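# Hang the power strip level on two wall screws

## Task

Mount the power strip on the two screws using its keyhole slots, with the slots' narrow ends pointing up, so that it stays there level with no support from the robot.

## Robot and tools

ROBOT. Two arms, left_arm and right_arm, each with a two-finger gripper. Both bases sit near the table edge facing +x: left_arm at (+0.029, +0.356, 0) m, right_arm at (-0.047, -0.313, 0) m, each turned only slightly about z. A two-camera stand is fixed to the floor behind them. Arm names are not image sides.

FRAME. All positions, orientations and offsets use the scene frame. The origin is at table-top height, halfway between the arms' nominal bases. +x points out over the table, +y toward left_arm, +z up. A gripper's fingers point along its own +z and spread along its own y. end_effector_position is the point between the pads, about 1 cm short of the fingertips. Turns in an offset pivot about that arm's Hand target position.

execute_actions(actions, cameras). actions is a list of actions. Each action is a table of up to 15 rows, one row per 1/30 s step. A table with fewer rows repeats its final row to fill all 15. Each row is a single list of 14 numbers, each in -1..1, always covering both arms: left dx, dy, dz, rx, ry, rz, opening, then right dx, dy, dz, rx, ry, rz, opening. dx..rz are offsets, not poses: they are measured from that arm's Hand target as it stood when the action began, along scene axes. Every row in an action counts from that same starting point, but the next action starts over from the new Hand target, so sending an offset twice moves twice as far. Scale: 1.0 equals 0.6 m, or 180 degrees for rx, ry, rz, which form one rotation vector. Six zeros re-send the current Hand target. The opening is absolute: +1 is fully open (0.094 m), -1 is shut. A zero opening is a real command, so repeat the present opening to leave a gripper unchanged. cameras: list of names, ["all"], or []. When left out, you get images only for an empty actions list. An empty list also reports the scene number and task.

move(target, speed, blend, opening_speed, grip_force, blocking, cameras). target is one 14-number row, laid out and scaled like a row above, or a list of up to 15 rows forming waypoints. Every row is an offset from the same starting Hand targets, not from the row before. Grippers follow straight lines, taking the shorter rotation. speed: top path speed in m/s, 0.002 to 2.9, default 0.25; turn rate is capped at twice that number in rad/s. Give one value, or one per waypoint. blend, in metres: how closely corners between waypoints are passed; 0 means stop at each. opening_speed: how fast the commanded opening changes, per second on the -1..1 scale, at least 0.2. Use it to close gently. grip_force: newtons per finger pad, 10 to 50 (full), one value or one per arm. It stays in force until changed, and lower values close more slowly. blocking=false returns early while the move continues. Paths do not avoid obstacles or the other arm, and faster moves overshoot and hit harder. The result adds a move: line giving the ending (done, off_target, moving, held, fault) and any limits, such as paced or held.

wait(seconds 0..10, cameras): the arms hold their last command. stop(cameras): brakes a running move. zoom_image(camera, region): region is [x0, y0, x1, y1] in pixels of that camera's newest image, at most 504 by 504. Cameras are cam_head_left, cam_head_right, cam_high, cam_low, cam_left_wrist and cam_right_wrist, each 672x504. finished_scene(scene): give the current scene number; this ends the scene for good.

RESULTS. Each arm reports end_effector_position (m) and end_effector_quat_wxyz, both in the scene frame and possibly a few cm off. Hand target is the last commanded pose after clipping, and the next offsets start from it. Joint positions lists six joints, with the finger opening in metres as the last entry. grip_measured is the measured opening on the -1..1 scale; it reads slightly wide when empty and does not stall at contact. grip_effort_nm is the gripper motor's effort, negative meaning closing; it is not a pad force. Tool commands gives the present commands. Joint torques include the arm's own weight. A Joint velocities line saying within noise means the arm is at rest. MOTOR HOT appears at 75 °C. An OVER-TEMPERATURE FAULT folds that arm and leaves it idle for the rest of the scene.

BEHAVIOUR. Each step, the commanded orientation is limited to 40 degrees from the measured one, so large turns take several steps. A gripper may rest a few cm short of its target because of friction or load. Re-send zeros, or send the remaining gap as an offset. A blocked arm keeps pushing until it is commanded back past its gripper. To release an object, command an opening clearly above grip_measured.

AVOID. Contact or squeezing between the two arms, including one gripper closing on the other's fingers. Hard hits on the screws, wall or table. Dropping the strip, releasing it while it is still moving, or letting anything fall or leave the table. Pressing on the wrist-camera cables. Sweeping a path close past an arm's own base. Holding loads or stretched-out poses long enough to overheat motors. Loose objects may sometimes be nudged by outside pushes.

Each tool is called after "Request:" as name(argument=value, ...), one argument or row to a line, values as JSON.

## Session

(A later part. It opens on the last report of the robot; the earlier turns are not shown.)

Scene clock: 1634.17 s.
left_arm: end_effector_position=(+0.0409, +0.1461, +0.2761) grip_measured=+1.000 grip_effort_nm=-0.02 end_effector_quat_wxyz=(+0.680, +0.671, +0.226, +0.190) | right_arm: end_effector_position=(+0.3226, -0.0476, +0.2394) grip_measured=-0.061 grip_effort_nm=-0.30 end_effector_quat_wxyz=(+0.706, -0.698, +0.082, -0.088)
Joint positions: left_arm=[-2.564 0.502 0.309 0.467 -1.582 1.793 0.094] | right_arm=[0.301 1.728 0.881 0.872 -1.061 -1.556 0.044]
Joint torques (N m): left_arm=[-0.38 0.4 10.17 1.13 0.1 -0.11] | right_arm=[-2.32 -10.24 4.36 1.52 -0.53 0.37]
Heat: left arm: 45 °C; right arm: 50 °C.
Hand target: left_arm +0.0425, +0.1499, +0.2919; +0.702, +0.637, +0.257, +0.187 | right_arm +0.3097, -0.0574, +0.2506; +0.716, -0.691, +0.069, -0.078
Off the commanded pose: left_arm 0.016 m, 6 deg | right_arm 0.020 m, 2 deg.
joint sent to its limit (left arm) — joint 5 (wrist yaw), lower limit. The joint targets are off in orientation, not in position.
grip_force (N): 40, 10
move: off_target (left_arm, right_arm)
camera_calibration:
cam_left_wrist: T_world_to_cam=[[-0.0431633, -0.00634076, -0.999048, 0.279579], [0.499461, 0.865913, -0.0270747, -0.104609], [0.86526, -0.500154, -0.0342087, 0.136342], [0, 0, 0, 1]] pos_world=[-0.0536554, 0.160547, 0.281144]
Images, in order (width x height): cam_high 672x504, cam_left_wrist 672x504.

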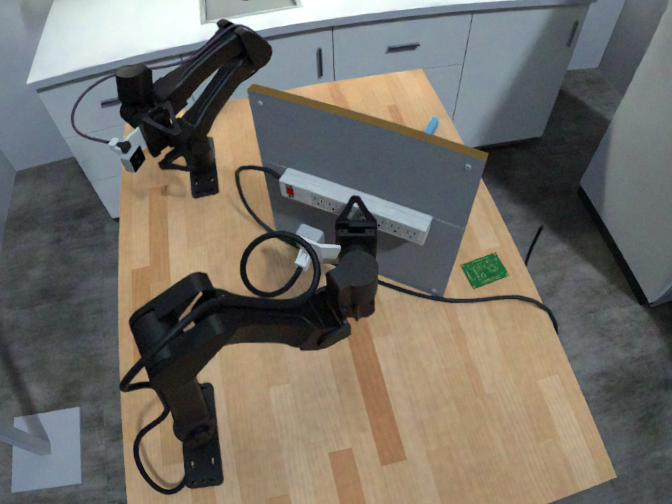

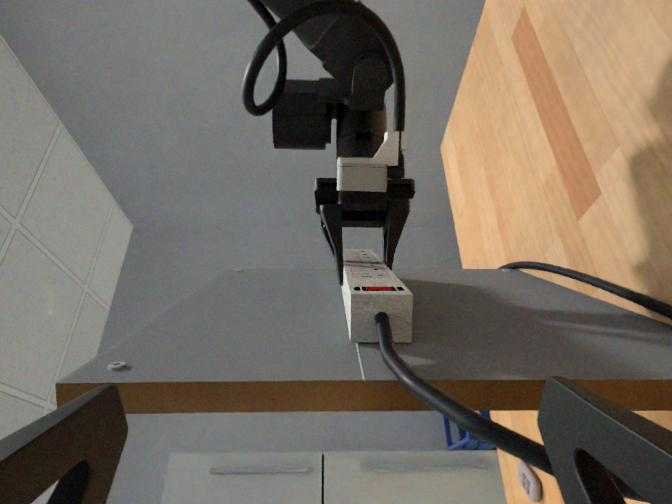

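Request:
move(
  target=[0,0,0,0,0,0,1,0.015,0.0165,-0.004,0,0,0,-0.4],
  speed=0.03,
)

Request:
move(
  target=[0,0,0,0,0,0,1,0,0,0,0,0,0,0.3],
  opening_speed=0.2,
  cameras=["cam_high","cam_left_wrist"],
)

Request:
zoom_image(
  camera="cam_high",
  region=[240, 130, 440, 290],
)

Request:
zoom_image(
  camera="cam_left_wrist",
  region=[270, 220, 430, 400],
)

Scene clock: 1640.70 s.
left_arm: end_effector_position=(+0.0409, +0.1461, +0.2761) grip_measured=+1.000 grip_effort_nm=-0.02 end_effector_quat_wxyz=(+0.680, +0.671, +0.226, +0.190) | right_arm: end_effector_position=(+0.3229, -0.0472, +0.2392) grip_measured=-0.061 grip_effort_nm=-0.29 end_effector_quat_wxyz=(+0.706, -0.697, +0.081, -0.089)
Joint positions: left_arm=[-2.564 0.502 0.309 0.467 -1.582 1.793 0.094] | right_arm=[0.302 1.731 0.881 0.879 -1.061 -1.556 0.044]
Joint torques (N m): left_arm=[-0.38 0.44 10.18 1.13 0.09 -0.11] | right_arm=[-0.65 -7.23 7.1 1.45 -0.37 0.38]
Heat: left arm: 45 °C; right arm: 49 °C.
Hand target: left_arm +0.0425, +0.1499, +0.2919; +0.702, +0.637, +0.257, +0.187 | right_arm +0.3187, -0.0476, +0.2483; +0.716, -0.691, +0.069, -0.078
Off the commanded pose: left_arm 0.016 m, 6 deg | right_arm 0.010 m, 2 deg.
joint sent to its limit (left arm) — joint 5 (wrist yaw), lower limit. The joint targets are off in orientation, not in position.
grip_force (N): 40, 10
move: off_target (left_arm)

Scene clock: 1644.40 s.
left_arm: end_effector_position=(+0.0409, +0.1461, +0.2761) grip_measured=+1.000 grip_effort_nm=-0.02 end_effector_quat_wxyz=(+0.680, +0.671, +0.226, +0.190) | right_arm: end_effector_position=(+0.3196, -0.0471, +0.2428) grip_measured=+0.297 grip_effort_nm=0.16 end_effector_quat_wxyz=(+0.711, -0.694, +0.074, -0.083)
Joint positions: left_arm=[-2.564 0.502 0.309 0.467 -1.582 1.793 0.094] | right_arm=[0.3 1.732 0.881 0.905 -1.082 -1.533 0.061]
Joint torques (N m): left_arm=[-0.36 0.43 10.17 1.13 0.1 -0.11] | right_arm=[-0.55 -7.09 7.02 1.33 -0.14 0.25]
Heat: left arm: 45 °C; right arm: 49 °C.
Hand target: left_arm +0.0425, +0.1499, +0.2919; +0.702, +0.637, +0.257, +0.187 | right_arm +0.3186, -0.0475, +0.2482; +0.716, -0.691, +0.069, -0.078
Off the commanded pose: left_arm 0.016 m, 6 deg | right_arm 0.006 m, 1 deg.
joint sent to its limit (left arm) — joint 5 (wrist yaw), lower limit. The joint targets are off in orientation, not in position.
grip_force (N): 40, 10
move: off_target (left_arm)
camera_calibration:
cam_left_wrist: T_world_to_cam=[[-0.0431633, -0.00634076, -0.999048, 0.279579], [0.499461, 0.865913, -0.0270747, -0.104609], [0.86526, -0.500154, -0.0342087, 0.136342], [0, 0, 0, 1]] pos_world=[-0.0536554, 0.160547, 0.281144]
Images, in order (width x height): cam_high 672x504, cam_left_wrist 672x504.

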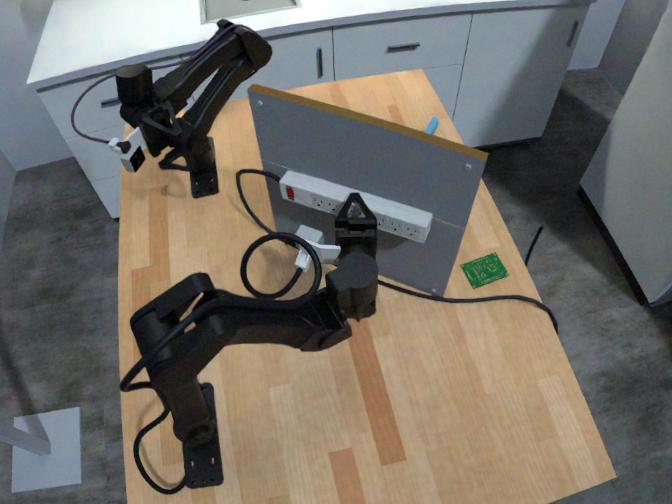

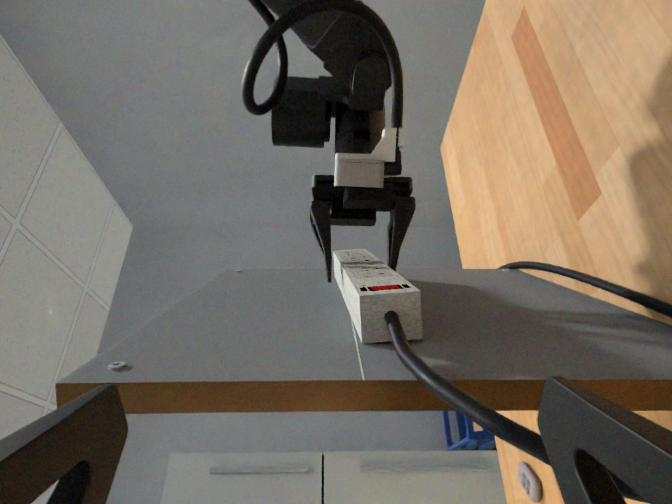

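Scaled by 2.520.

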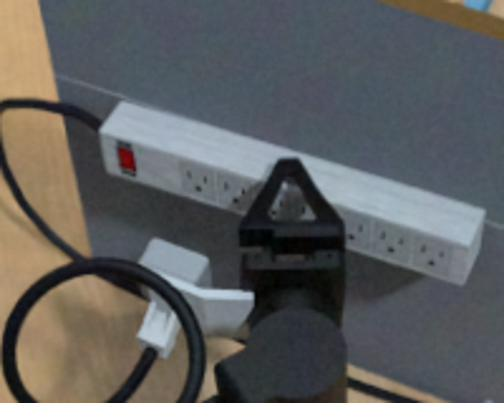

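Scaled by 2.800.

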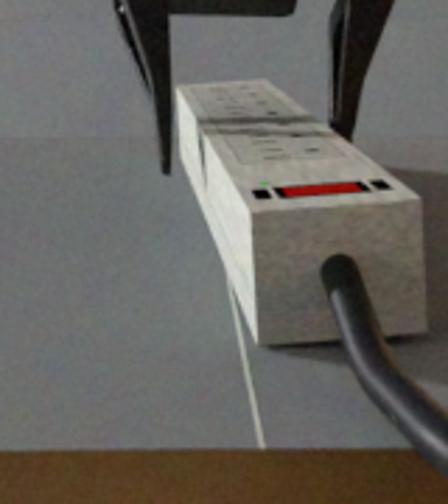

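Request:
move(
  target=[0,0,0,0,0,0,1,0,0,0,0,0,0,0.8],
  opening_speed=0.3,
  grip_force=40,
  cameras=["cam_high","cam_left_wrist"],
)

Request:
zoom_image(
  camera="cam_high",
  region=[240, 130, 440, 290],
)

Request:
zoom_image(
  camera="cam_left_wrist",
  region=[270, 220, 430, 400],
)

Scene clock: 1655.23 s.
left_arm: end_effector_position=(+0.0409, +0.1461, +0.2761) grip_measured=+1.000 grip_effort_nm=-0.02 end_effector_quat_wxyz=(+0.680, +0.671, +0.226, +0.190) | right_arm: end_effector_position=(+0.3196, -0.0471, +0.2429) grip_measured=+0.797 grip_effort_nm=0.16 end_effector_quat_wxyz=(+0.711, -0.694, +0.074, -0.083)
Joint positions: left_arm=[-2.564 0.502 0.309 0.467 -1.582 1.793 0.094] | right_arm=[0.3 1.732 0.881 0.905 -1.082 -1.533 0.084]
Joint torques (N m): left_arm=[-0.39 0.44 10.15 1.12 0.1 -0.11] | right_arm=[-0.35 -7.17 7.13 1.29 -0.19 0.24]
Heat: left arm: 45 °C; right arm: 49 °C.
Hand target: left_arm +0.0425, +0.1499, +0.2919; +0.702, +0.637, +0.257, +0.187 | right_arm +0.3187, -0.0475, +0.2483; +0.716, -0.691, +0.069, -0.078
Off the commanded pose: left_arm 0.016 m, 6 deg | right_arm 0.005 m, 1 deg.
joint sent to its limit (left arm) — joint 5 (wrist yaw), lower limit. The joint targets are off in orientation, not in position.
grip_force (N): 40, 40
move: off_target (left_arm)
camera_calibration:
cam_left_wrist: T_world_to_cam=[[-0.0431633, -0.00634076, -0.999048, 0.279579], [0.499461, 0.865913, -0.0270747, -0.104609], [0.86526, -0.500154, -0.0342087, 0.136342], [0, 0, 0, 1]] pos_world=[-0.0536554, 0.160547, 0.281144]
Images, in order (width x height): cam_high 672x504, cam_left_wrist 672x504.

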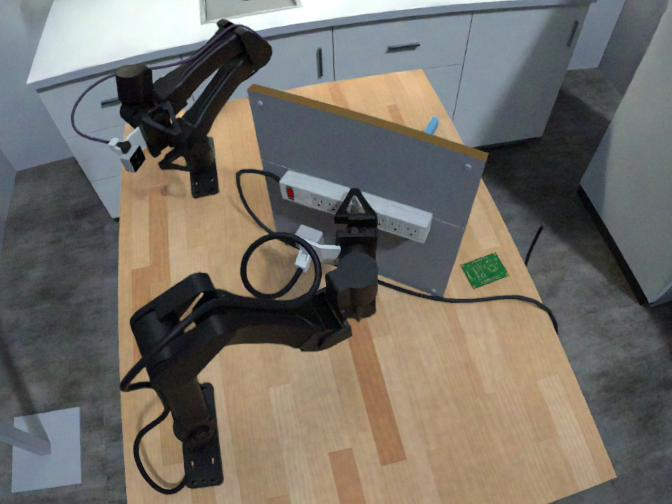

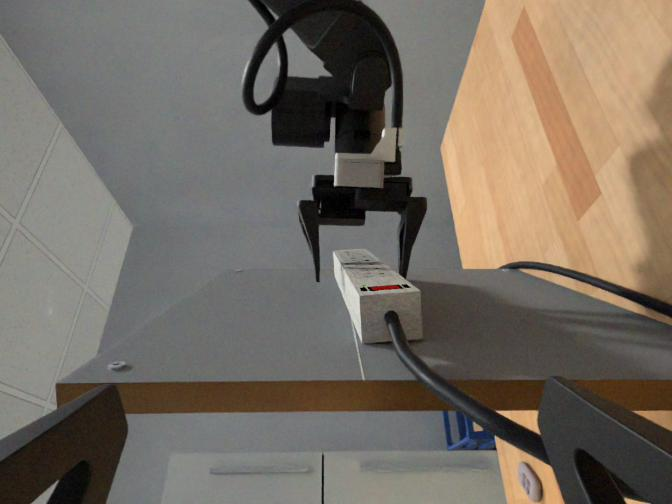

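Scaled by 2.520.

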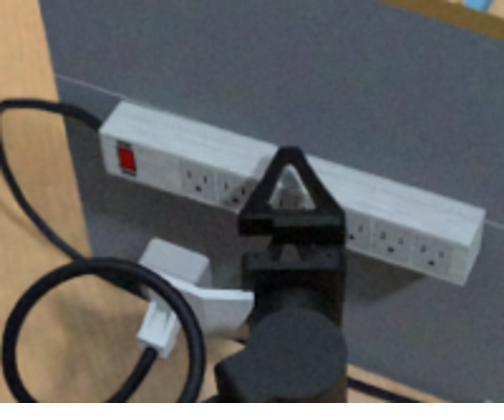

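Scaled by 2.800.

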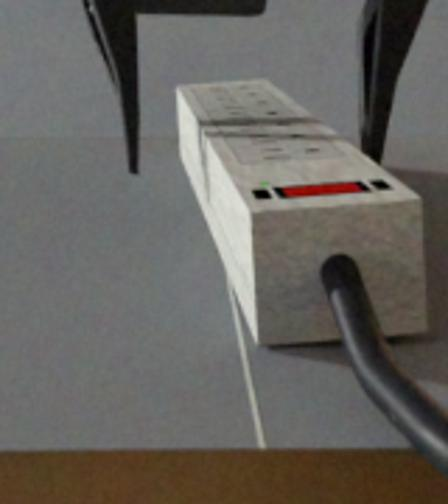

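Request:
move(
  target=[
    [0,0,0,0,0,0,1,-0.022,-0.097,0,0,0,0,0.8],
    [0,0,0,0,0,0,1,-0.022,-0.097,0.14,0,0,0,-1],
  ],
  speed=0.08,
  cameras=["cam_high","cam_left_wrist"],
)

Request:
zoom_image(
  camera="cam_high",
  region=[240, 130, 440, 290],
)

Request:
zoom_image(
  camera="cam_left_wrist",
  region=[270, 220, 430, 400],
)

Scene clock: 1672.87 s.
left_arm: end_effector_position=(+0.0409, +0.1461, +0.2761) grip_measured=+1.000 grip_effort_nm=-0.02 end_effector_quat_wxyz=(+0.680, +0.671, +0.226, +0.190) | right_arm: end_effector_position=(+0.3112, -0.1049, +0.3058) grip_measured=-0.966 grip_effort_nm=-0.80 end_effector_quat_wxyz=(+0.711, -0.694, +0.096, -0.061)
Joint positions: left_arm=[-2.564 0.502 0.309 0.467 -1.582 1.793 0.094] | right_arm=[0.132 1.54 0.961 0.634 -1.248 -1.467 0.002]
Joint torques (N m): left_arm=[-0.4 0.4 10.14 1.12 0.1 -0.11] | right_arm=[-0.24 -8.61 10.29 0.98 -0.17 -0.01]
Heat: left arm: 45 °C; right arm: 47 °C.
Hand target: left_arm +0.0425, +0.1499, +0.2919; +0.702, +0.637, +0.257, +0.187 | right_arm +0.3055, -0.1058, +0.3322; +0.716, -0.691, +0.069, -0.078
Off the commanded pose: left_arm 0.016 m, 6 deg | right_arm 0.027 m, 4 deg.
joint sent to its limit (left arm) — joint 5 (wrist yaw), lower limit. The joint targets are off in orientation, not in position.
grip_force (N): 40, 40
move: off_target (left_arm, right_arm); target 2's new opening was sent with right_arm's hand 0.027 m and 4 deg from that target
camera_calibration:
cam_left_wrist: T_world_to_cam=[[-0.0431633, -0.00634076, -0.999048, 0.279579], [0.499461, 0.865913, -0.0270747, -0.104609], [0.86526, -0.500154, -0.0342087, 0.136342], [0, 0, 0, 1]] pos_world=[-0.0536554, 0.160547, 0.281144]
Images, in order (width x height): cam_high 672x504, cam_left_wrist 672x504.

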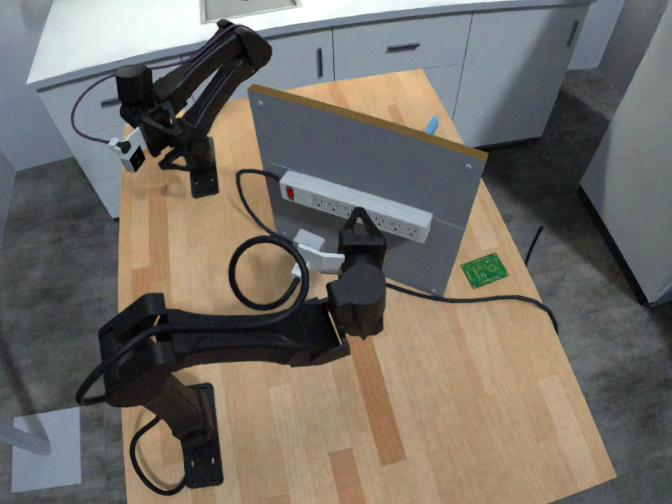

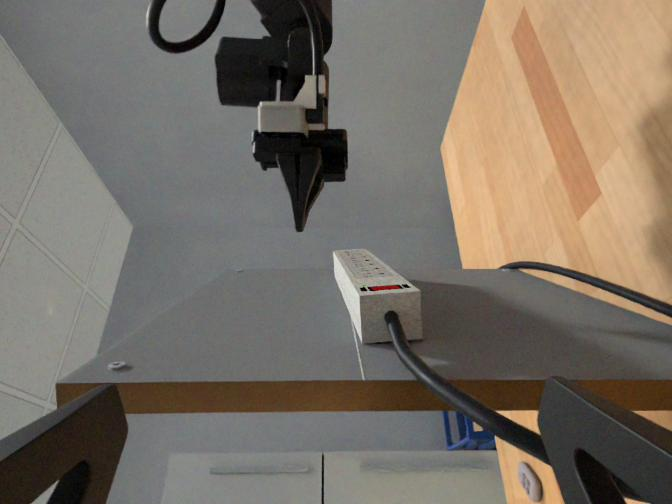

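Scaled by 2.520.

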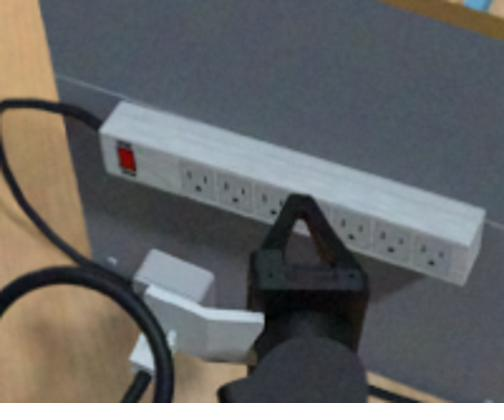

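Scaled by 2.800.

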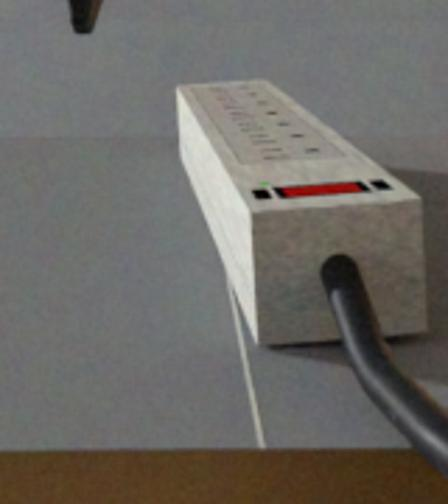

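Request:
move(
  target=[0,0,0,0,0,0,1,0.125,0.0,0.0,0,0,0,-1],
  speed=0.08,
  cameras=["cam_high","cam_left_wrist"],
)

Request:
zoom_image(
  camera="cam_high",
  region=[240, 130, 440, 290],
)

Request:
zoom_image(
  camera="cam_left_wrist",
  region=[270, 220, 430, 400],
)

Scene clock: 1681.00 s.
left_arm: end_effector_position=(+0.0409, +0.1461, +0.2761) grip_measured=+1.000 grip_effort_nm=-0.02 end_effector_quat_wxyz=(+0.680, +0.671, +0.226, +0.190) | right_arm: end_effector_position=(+0.3784, -0.1048, +0.3211) grip_measured=-0.966 grip_effort_nm=-0.84 end_effector_quat_wxyz=(+0.714, -0.691, +0.079, -0.078)
Joint positions: left_arm=[-2.564 0.502 0.309 0.467 -1.582 1.793 0.094] | right_arm=[0.115 1.778 1.262 0.621 -1.265 -1.467 0.002]
Joint torques (N m): left_arm=[-0.36 0.39 10.15 1.12 0.1 -0.11] | right_arm=[-0.81 -7.34 10.37 0.93 -0.18 0.08]
Heat: left arm: 45 °C; right arm: 47 °C.
Hand target: left_arm +0.0425, +0.1499, +0.2919; +0.702, +0.637, +0.257, +0.187 | right_arm +0.3806, -0.1058, +0.3322; +0.716, -0.691, +0.069, -0.078
Off the commanded pose: left_arm 0.016 m, 6 deg | right_arm 0.011 m, 1 deg.
joint sent to its limit (left arm) — joint 5 (wrist yaw), lower limit. The joint targets are off in orientation, not in position.
grip_force (N): 40, 40
move: off_target (left_arm, right_arm)
camera_calibration:
cam_left_wrist: T_world_to_cam=[[-0.0431633, -0.00634076, -0.999048, 0.279579], [0.499461, 0.865913, -0.0270747, -0.104609], [0.86526, -0.500154, -0.0342087, 0.136342], [0, 0, 0, 1]] pos_world=[-0.0536554, 0.160547, 0.281144]
Images, in order (width x height): cam_high 672x504, cam_left_wrist 672x504.

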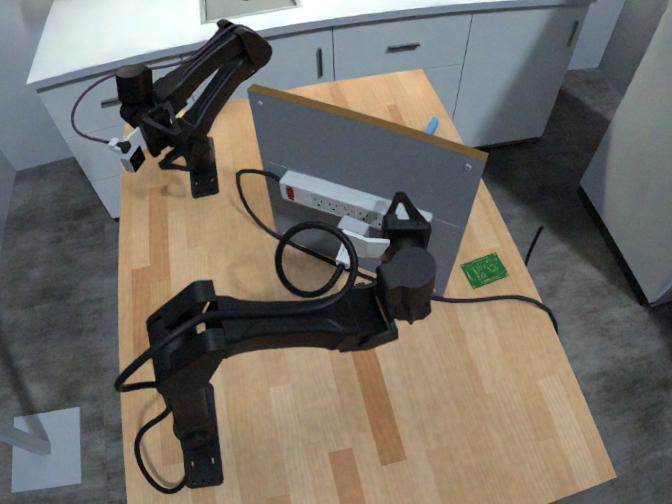

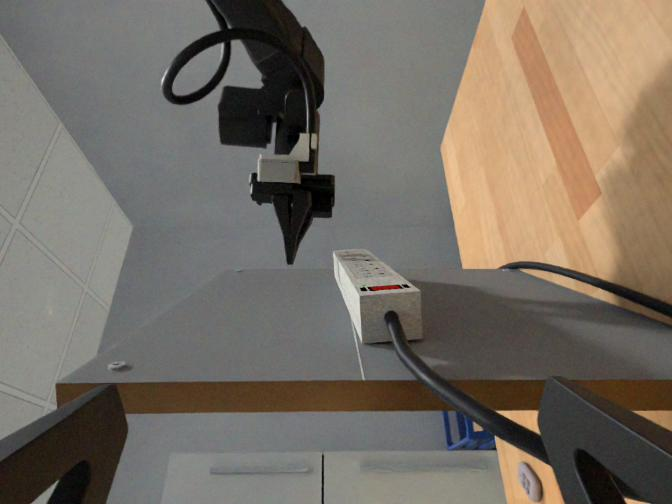

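Scaled by 2.520.

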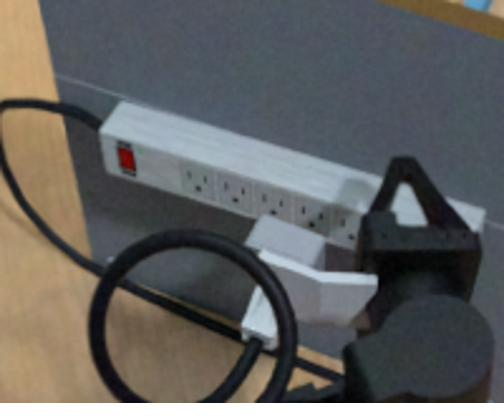

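Scaled by 2.800.

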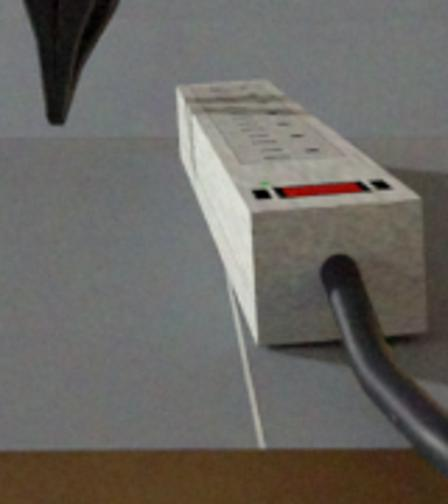

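Request:
move(
  target=[0,0,0,0,0,0,1,0.008,0.008,-0.05,0,0,0,-1],
  speed=0.04,
  cameras=["cam_high","cam_left_wrist"],
)

Request:
zoom_image(
  camera="cam_left_wrist",
  region=[270, 220, 430, 400],
)

Request:
move(
  target=[0,0,0,0,0,0,1,0,0,-0.025,0,0,0,-1],
  speed=0.03,
  cameras=["cam_high","cam_left_wrist"],
)

Request:
zoom_image(
  camera="cam_high",
  region=[240, 130, 440, 290],
)

Request:
zoom_image(
  camera="cam_left_wrist",
  region=[270, 220, 430, 400],
)

Scene clock: 1690.57 s.
left_arm: end_effector_position=(+0.0409, +0.1461, +0.2761) grip_measured=+1.000 grip_effort_nm=-0.02 end_effector_quat_wxyz=(+0.680, +0.671, +0.226, +0.190) | right_arm: end_effector_position=(+0.3870, -0.1041, +0.3093) grip_measured=-0.966 grip_effort_nm=-0.84 end_effector_quat_wxyz=(+0.715, -0.690, +0.068, -0.088)
Joint positions: left_arm=[-2.564 0.502 0.309 0.467 -1.582 1.793 0.094] | right_arm=[0.115 1.828 1.262 0.698 -1.265 -1.47 0.002]
Joint torques (N m): left_arm=[-0.36 0.42 10.18 1.13 0.1 -0.11] | right_arm=[0.43 -7.66 6.02 1.1 -0.06 0.09]
Heat: left arm: 45 °C; right arm: 46 °C.
Hand target: left_arm +0.0425, +0.1499, +0.2919; +0.702, +0.637, +0.257, +0.187 | right_arm +0.3853, -0.1010, +0.3022; +0.716, -0.691, +0.069, -0.078
Off the commanded pose: left_arm 0.016 m, 6 deg | right_arm 0.008 m, 1 deg.
joint sent to its limit (left arm) — joint 5 (wrist yaw), lower limit. The joint targets are off in orientation, not in position.
grip_force (N): 40, 40
move: off_target (left_arm)
camera_calibration:
cam_left_wrist: T_world_to_cam=[[-0.0431633, -0.00634076, -0.999048, 0.279579], [0.499461, 0.865913, -0.0270747, -0.104609], [0.86526, -0.500154, -0.0342087, 0.136342], [0, 0, 0, 1]] pos_world=[-0.0536554, 0.160547, 0.281144]
Images, in order (width x height): cam_high 672x504, cam_left_wrist 672x504.

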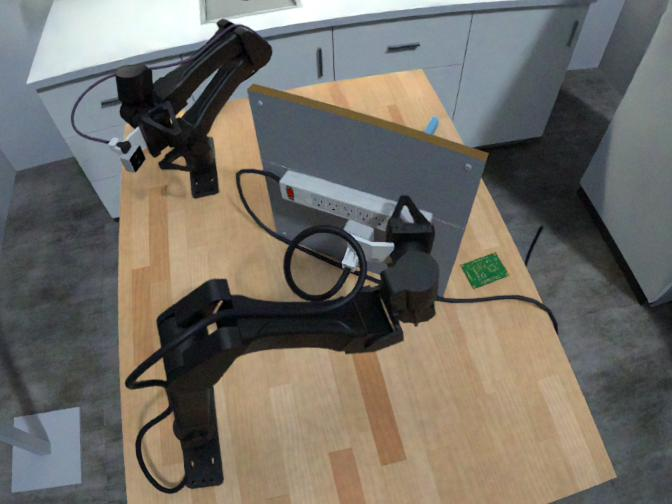

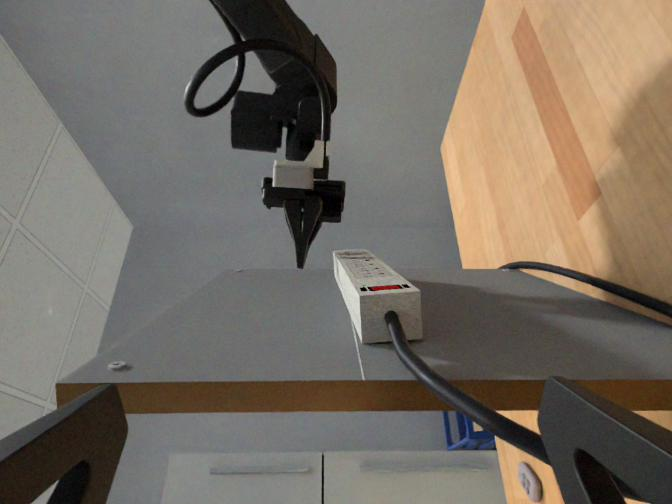

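Scaled by 2.800.

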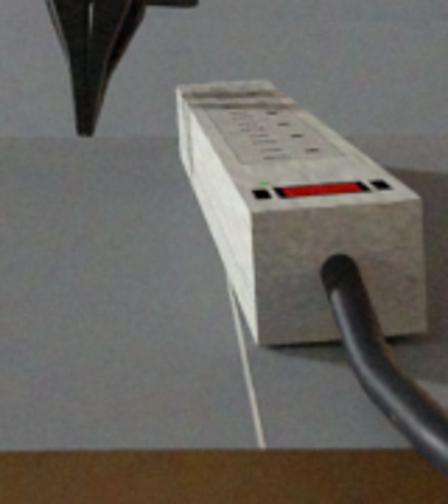

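Scene clock: 1691.70 s.
left_arm: end_effector_position=(+0.0409, +0.1461, +0.2761) grip_measured=+1.000 grip_effort_nm=-0.02 end_effector_quat_wxyz=(+0.680, +0.671, +0.226, +0.190) | right_arm: end_effector_position=(+0.3875, -0.1040, +0.2947) grip_measured=-0.966 grip_effort_nm=-0.84 end_effector_quat_wxyz=(+0.716, -0.690, +0.068, -0.089)
Joint positions: left_arm=[-2.564 0.502 0.309 0.467 -1.582 1.793 0.094] | right_arm=[0.115 1.85 1.227 0.755 -1.265 -1.47 0.002]
Joint torques (N m): left_arm=[-0.39 0.4 10.17 1.13 0.09 -0.1] | right_arm=[0.36 -7.87 5.78 1.12 -0.07 0.11]
Heat: left arm: 45 °C; right arm: 46 °C.
Hand target: left_arm +0.0425, +0.1499, +0.2919; +0.702, +0.637, +0.257, +0.187 | right_arm +0.3854, -0.1010, +0.2872; +0.716, -0.691, +0.069, -0.078
Off the commanded pose: left_arm 0.016 m, 6 deg | right_arm 0.008 m, 1 deg.
joint sent to its limit (left arm) — joint 5 (wrist yaw), lower limit. The joint targets are off in orientation, not in position.
grip_force (N): 40, 40
move: off_target (left_arm)
camera_calibration:
cam_left_wrist: T_world_to_cam=[[-0.0431633, -0.00634076, -0.999048, 0.279579], [0.499461, 0.865913, -0.0270747, -0.104609], [0.86526, -0.500154, -0.0342087, 0.136342], [0, 0, 0, 1]] pos_world=[-0.0536554, 0.160547, 0.281144]
Images, in order (width x height): cam_high 672x504, cam_left_wrist 672x504.

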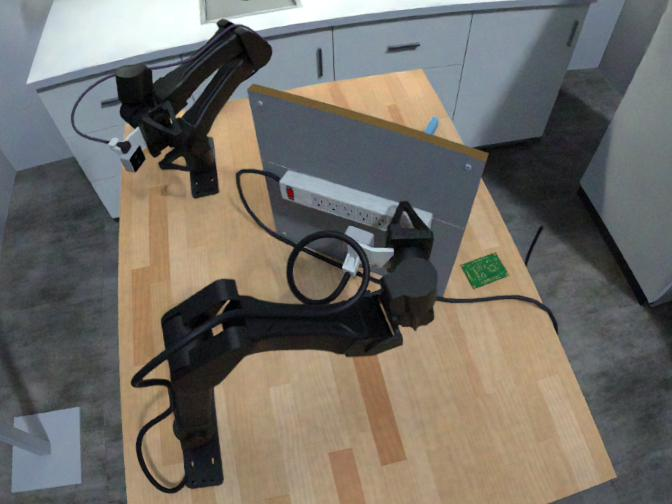

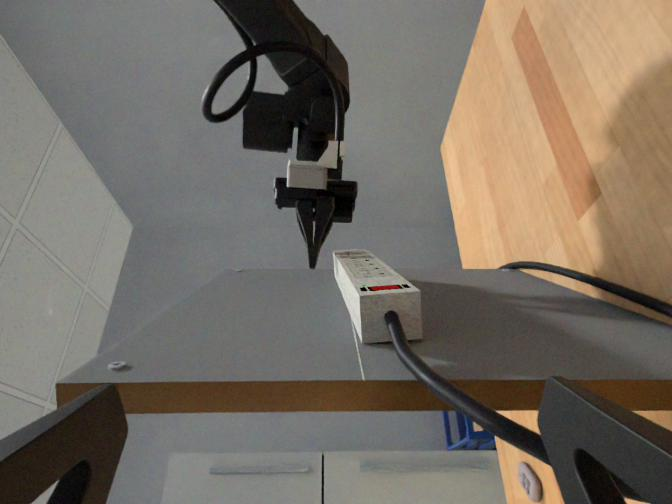

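Scaled by 2.520.

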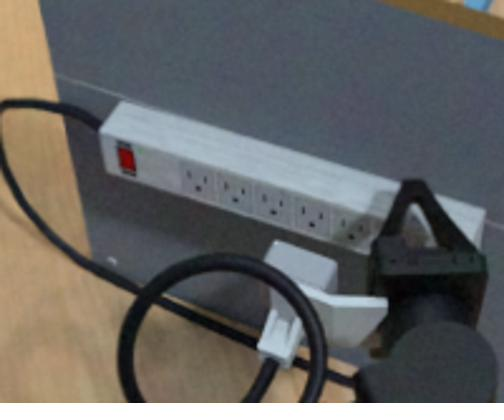

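Scaled by 2.800.

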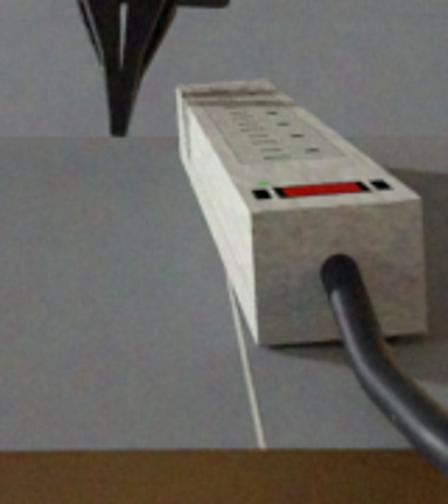

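Request:
move(
  target=[0,0,0,0,0,0,1,0,0,-0.04,0,0,0,-1],
  speed=0.03,
  cameras=["cam_high","cam_left_wrist"],
)

Request:
zoom_image(
  camera="cam_high",
  region=[240, 130, 440, 290],
)

Request:
zoom_image(
  camera="cam_left_wrist",
  region=[270, 220, 430, 400],
)

Scene clock: 1698.20 s.
left_arm: end_effector_position=(+0.0409, +0.1461, +0.2761) grip_measured=+1.000 grip_effort_nm=-0.02 end_effector_quat_wxyz=(+0.680, +0.671, +0.226, +0.190) | right_arm: end_effector_position=(+0.3875, -0.1040, +0.2730) grip_measured=-0.966 grip_effort_nm=-0.84 end_effector_quat_wxyz=(+0.716, -0.689, +0.064, -0.092)
Joint positions: left_arm=[-2.564 0.502 0.309 0.467 -1.582 1.793 0.094] | right_arm=[0.115 1.886 1.177 0.85 -1.265 -1.472 0.002]
Joint torques (N m): left_arm=[-0.39 0.4 10.17 1.13 0.1 -0.11] | right_arm=[0.59 -7.82 5.52 1.04 0.02 0.11]
Heat: left arm: 45 °C; right arm: 45 °C.
Hand target: left_arm +0.0425, +0.1499, +0.2919; +0.702, +0.637, +0.257, +0.187 | right_arm +0.3854, -0.1010, +0.2632; +0.716, -0.691, +0.069, -0.078
Off the commanded pose: left_arm 0.016 m, 6 deg | right_arm 0.010 m, 2 deg.
joint sent to its limit (left arm) — joint 5 (wrist yaw), lower limit. The joint targets are off in orientation, not in position.
grip_force (N): 40, 40
move: off_target (left_arm)
camera_calibration:
cam_left_wrist: T_world_to_cam=[[-0.0431633, -0.00634076, -0.999048, 0.279579], [0.499461, 0.865913, -0.0270747, -0.104609], [0.86526, -0.500154, -0.0342087, 0.136342], [0, 0, 0, 1]] pos_world=[-0.0536554, 0.160547, 0.281144]
Images, in order (width x height): cam_high 672x504, cam_left_wrist 672x504.

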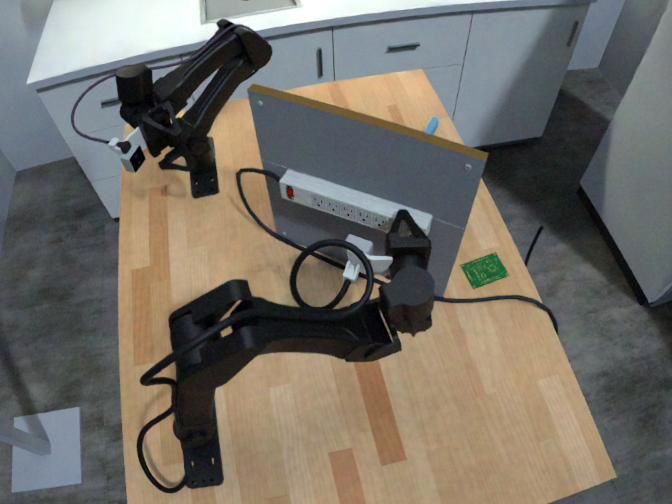

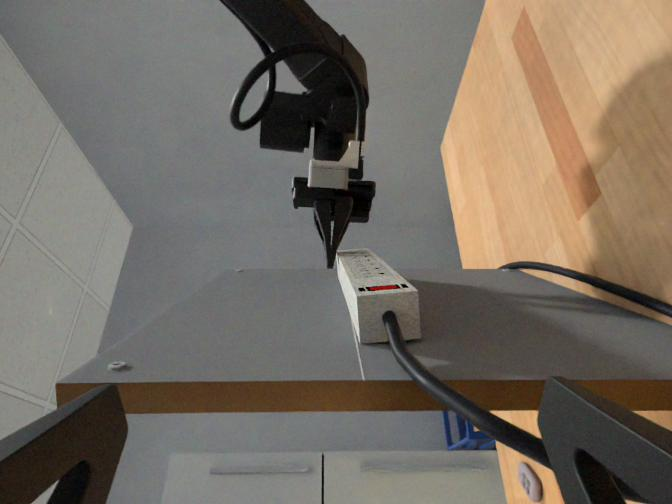

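Scaled by 2.520.

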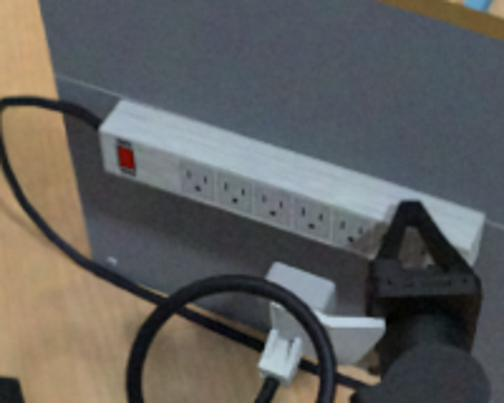

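Scaled by 2.800.

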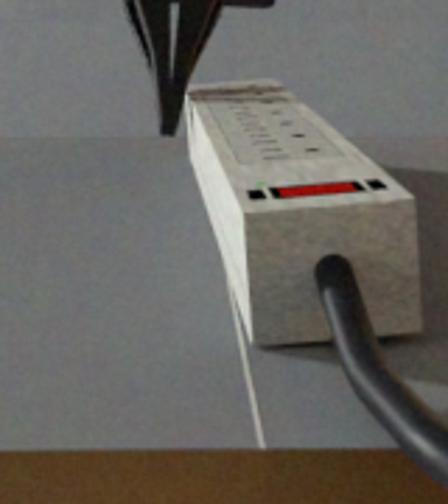

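Contact; strip rotating correctly. Continue ~10 mm.

Request:
move(
  target=[0,0,0,0,0,0,1,0,0,-0.018,0,0,0,-1],
  speed=0.03,
  cameras=["cam_high","cam_left_wrist"],
)

Request:
zoom_image(
  camera="cam_high",
  region=[240, 130, 440, 290],
)

Request:
zoom_image(
  camera="cam_left_wrist",
  region=[270, 220, 430, 400],
)

Scene clock: 1703.20 s.
left_arm: end_effector_position=(+0.0409, +0.1461, +0.2761) grip_measured=+1.000 grip_effort_nm=-0.02 end_effector_quat_wxyz=(+0.680, +0.671, +0.226, +0.190) | right_arm: end_effector_position=(+0.3874, -0.1040, +0.2651) grip_measured=-0.966 grip_effort_nm=-0.84 end_effector_quat_wxyz=(+0.717, -0.688, +0.059, -0.097)
Joint positions: left_arm=[-2.564 0.502 0.309 0.467 -1.582 1.793 0.094] | right_arm=[0.115 1.904 1.158 0.901 -1.265 -1.472 0.002]
Joint torques (N m): left_arm=[-0.4 0.39 10.18 1.14 0.09 -0.11] | right_arm=[0.42 -7.34 5.04 1 -0.01 0.13]
Heat: left arm: 45 °C; right arm: 45 °C.
Hand target: left_arm +0.0425, +0.1499, +0.2919; +0.702, +0.637, +0.257, +0.187 | right_arm +0.3853, -0.1010, +0.2525; +0.716, -0.691, +0.069, -0.078
Off the commanded pose: left_arm 0.016 m, 6 deg | right_arm 0.013 m, 2 deg.
joint sent to its limit (left arm) — joint 5 (wrist yaw), lower limit. The joint targets are off in orientation, not in position.
grip_force (N): 40, 40
move: off_target (left_arm, right_arm)
camera_calibration:
cam_left_wrist: T_world_to_cam=[[-0.0431633, -0.00634076, -0.999048, 0.279579], [0.499461, 0.865913, -0.0270747, -0.104609], [0.86526, -0.500154, -0.0342087, 0.136342], [0, 0, 0, 1]] pos_world=[-0.0536554, 0.160547, 0.281144]
Images, in order (width x height): cam_high 672x504, cam_left_wrist 672x504.

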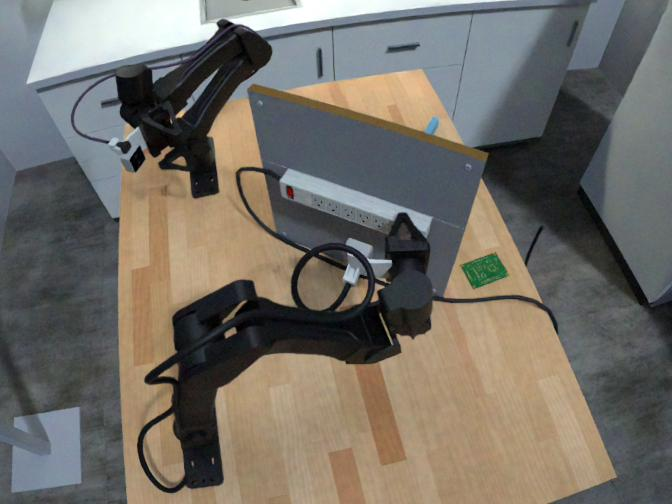

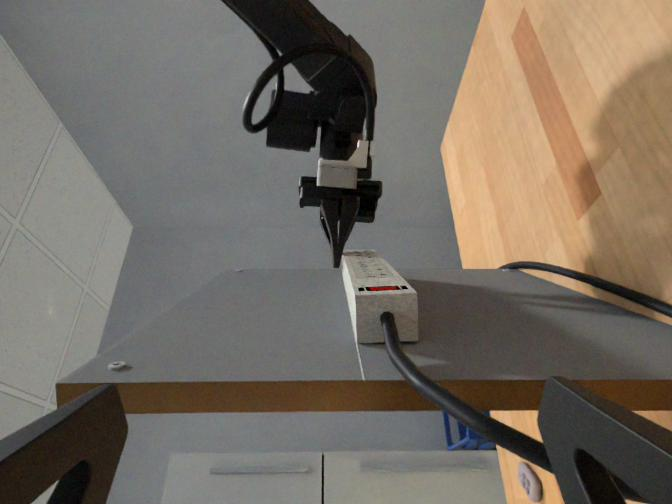

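Scaled by 2.520.

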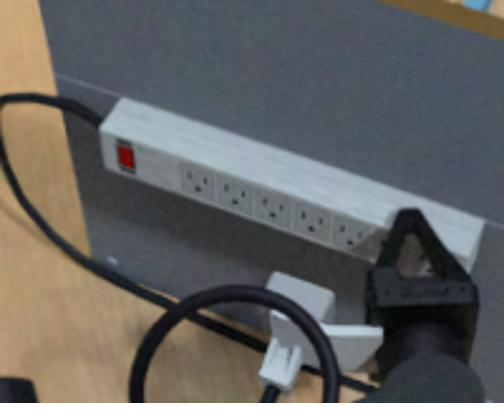

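Scaled by 2.800.

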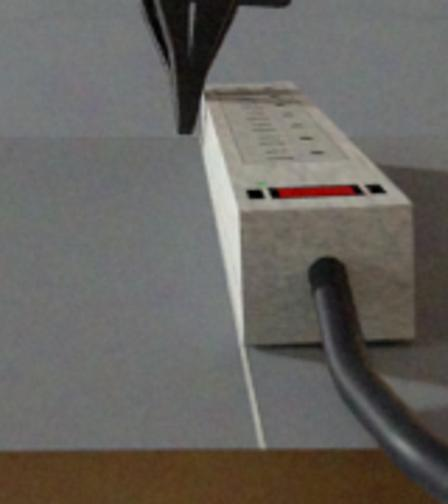

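Request:
move(
  target=[0,0,0,0,0,0,1,0,0,-0.015,0,0,0,-1],
  speed=0.03,
  cameras=["cam_high","cam_left_wrist"],
)

Request:
zoom_image(
  camera="cam_high",
  region=[240, 130, 440, 290],
)

Request:
zoom_image(
  camera="cam_left_wrist",
  region=[270, 220, 430, 400],
)

Scene clock: 1708.60 s.
left_arm: end_effector_position=(+0.0409, +0.1461, +0.2761) grip_measured=+1.000 grip_effort_nm=-0.02 end_effector_quat_wxyz=(+0.680, +0.671, +0.226, +0.190) | right_arm: end_effector_position=(+0.3866, -0.1041, +0.2624) grip_measured=-0.967 grip_effort_nm=-0.84 end_effector_quat_wxyz=(+0.718, -0.686, +0.049, -0.107)
Joint positions: left_arm=[-2.564 0.502 0.309 0.467 -1.582 1.793 0.094] | right_arm=[0.115 1.915 1.145 0.954 -1.265 -1.472 0.002]
Joint torques (N m): left_arm=[-0.42 0.38 10.14 1.12 0.11 -0.11] | right_arm=[0.29 -7.02 4.72 0.84 0.02 0.09]
Heat: left arm: 45 °C; right arm: 45 °C.
Hand target: left_arm +0.0425, +0.1499, +0.2919; +0.702, +0.637, +0.257, +0.187 | right_arm +0.3854, -0.1010, +0.2433; +0.716, -0.691, +0.069, -0.078
Off the commanded pose: left_arm 0.016 m, 6 deg | right_arm 0.019 m, 4 deg.
joint sent to its limit (left arm) — joint 5 (wrist yaw), lower limit. The joint targets are off in orientation, not in position.
grip_force (N): 40, 40
move: off_target (left_arm, right_arm)
camera_calibration:
cam_left_wrist: T_world_to_cam=[[-0.0431633, -0.00634076, -0.999048, 0.279579], [0.499461, 0.865913, -0.0270747, -0.104609], [0.86526, -0.500154, -0.0342087, 0.136342], [0, 0, 0, 1]] pos_world=[-0.0536554, 0.160547, 0.281144]
Images, in order (width x height): cam_high 672x504, cam_left_wrist 672x504.

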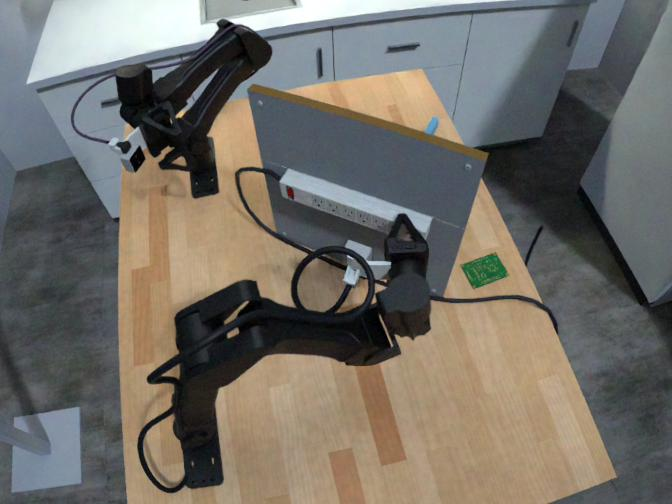

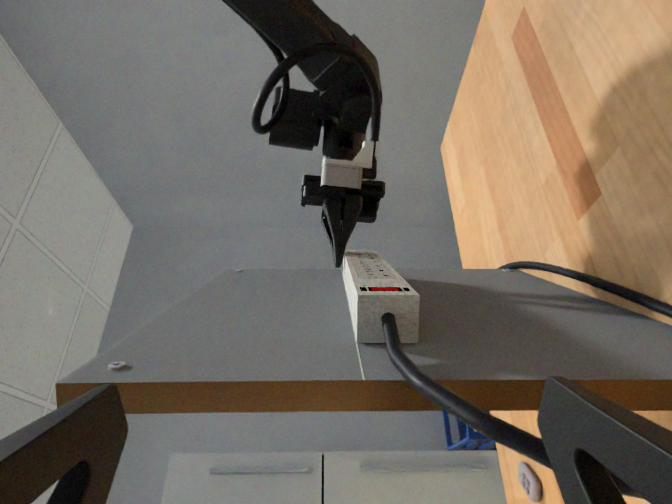

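Scaled by 2.520.

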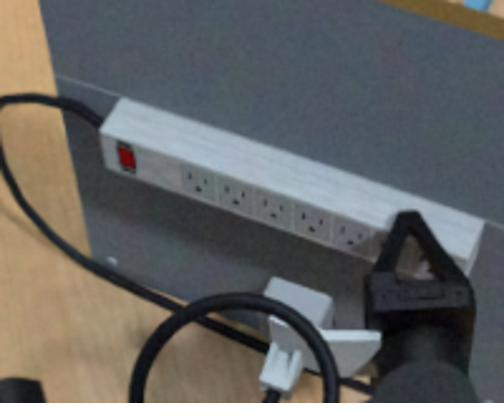

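Scaled by 2.800.

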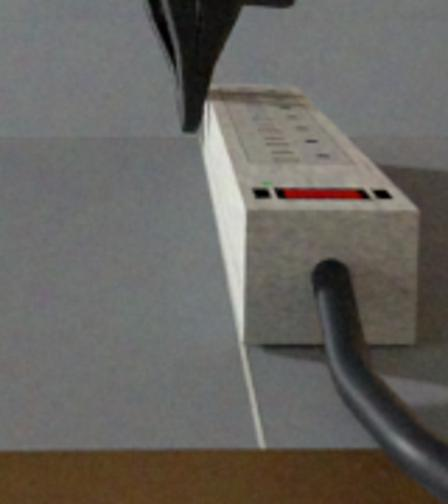

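Request:
move(
  target=[
    [0,0,0,0,0,0,1,0,0,0.03,0,0,0,-1],
    [0,0,0,0,0,0,1,0,0,0.1,0,0,0,-1],
    [0,0,0,0,0,0,1,-0.05,-0.15,0.12,0,0,0,-1],
  ],
  speed=0.06,
  cameras=["cam_high","cam_left_wrist"],
)

Request:
zoom_image(
  camera="cam_high",
  region=[240, 130, 440, 290],
)

Request:
zoom_image(
  camera="cam_left_wrist",
  region=[270, 220, 430, 400],
)

Scene clock: 1721.30 s.
left_arm: end_effector_position=(+0.0409, +0.1461, +0.2761) grip_measured=+1.000 grip_effort_nm=-0.02 end_effector_quat_wxyz=(+0.680, +0.671, +0.226, +0.190) | right_arm: end_effector_position=(+0.3620, -0.1909, +0.3108) grip_measured=-0.967 grip_effort_nm=-0.84 end_effector_quat_wxyz=(+0.713, -0.693, +0.074, -0.079)
Joint positions: left_arm=[-2.564 0.502 0.309 0.467 -1.582 1.793 0.094] | right_arm=[-0.113 1.79 1.148 1.046 -1.495 -1.172 0.002]
Joint torques (N m): left_arm=[-0.39 0.42 10.19 1.13 0.09 -0.11] | right_arm=[-0.5 -9.33 5.24 0.89 0.1 0.22]
Heat: left arm: 45 °C; right arm: 44 °C.
Hand target: left_arm +0.0425, +0.1499, +0.2919; +0.702, +0.637, +0.257, +0.187 | right_arm +0.3553, -0.1910, +0.3154; +0.716, -0.691, +0.069, -0.078
Off the commanded pose: left_arm 0.016 m, 6 deg | right_arm 0.008 m, 1 deg.
joint sent to its limit (left arm) — joint 5 (wrist yaw), lower limit. The joint targets are off in orientation, not in position.
grip_force (N): 40, 40
move: off_target (left_arm)
camera_calibration:
cam_left_wrist: T_world_to_cam=[[-0.0431633, -0.00634076, -0.999048, 0.279579], [0.499461, 0.865913, -0.0270747, -0.104609], [0.86526, -0.500154, -0.0342087, 0.136342], [0, 0, 0, 1]] pos_world=[-0.0536554, 0.160547, 0.281144]
Images, in order (width x height): cam_high 672x504, cam_left_wrist 672x504.

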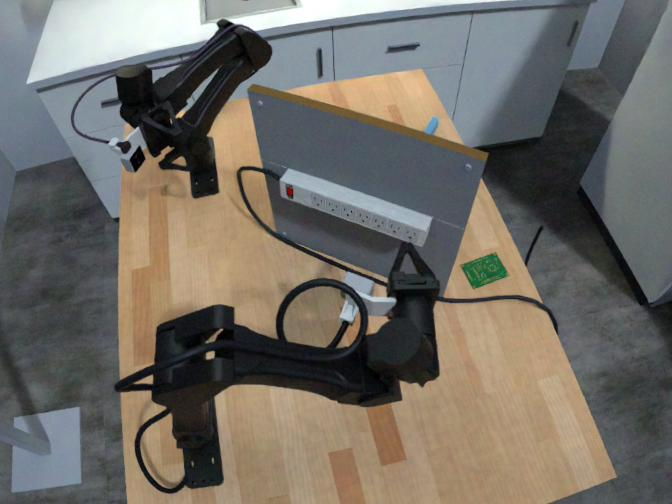

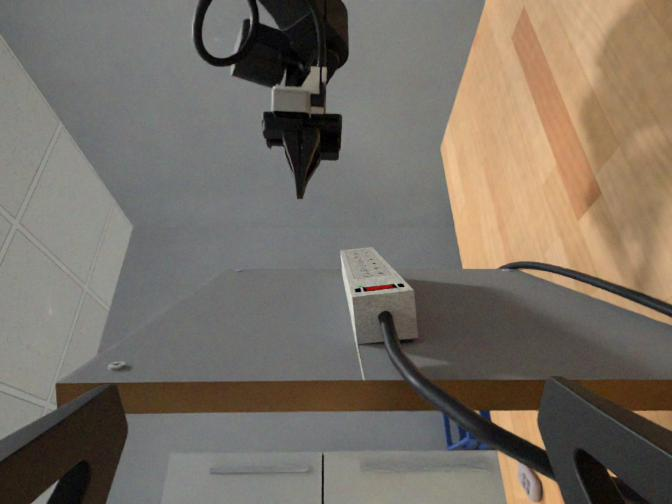

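Scaled by 2.520.

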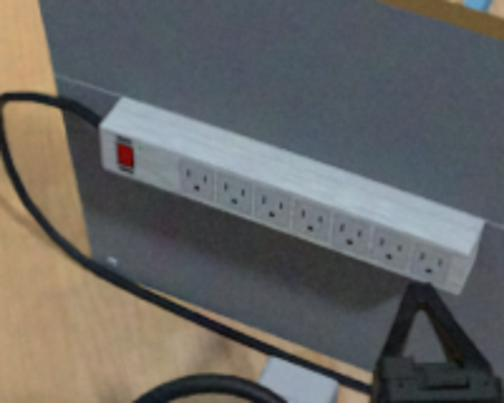

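Scaled by 2.800.

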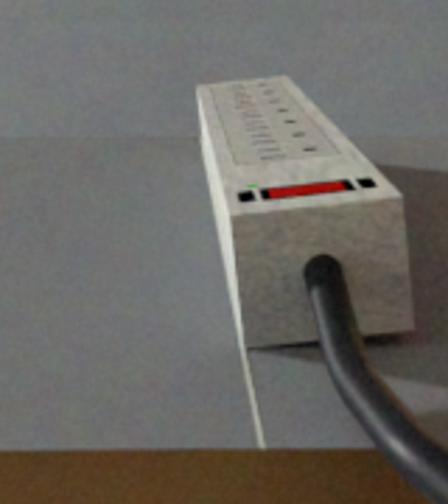

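Request:
finished_scene(
  scene=2,
)

The scene is finished: the task was done.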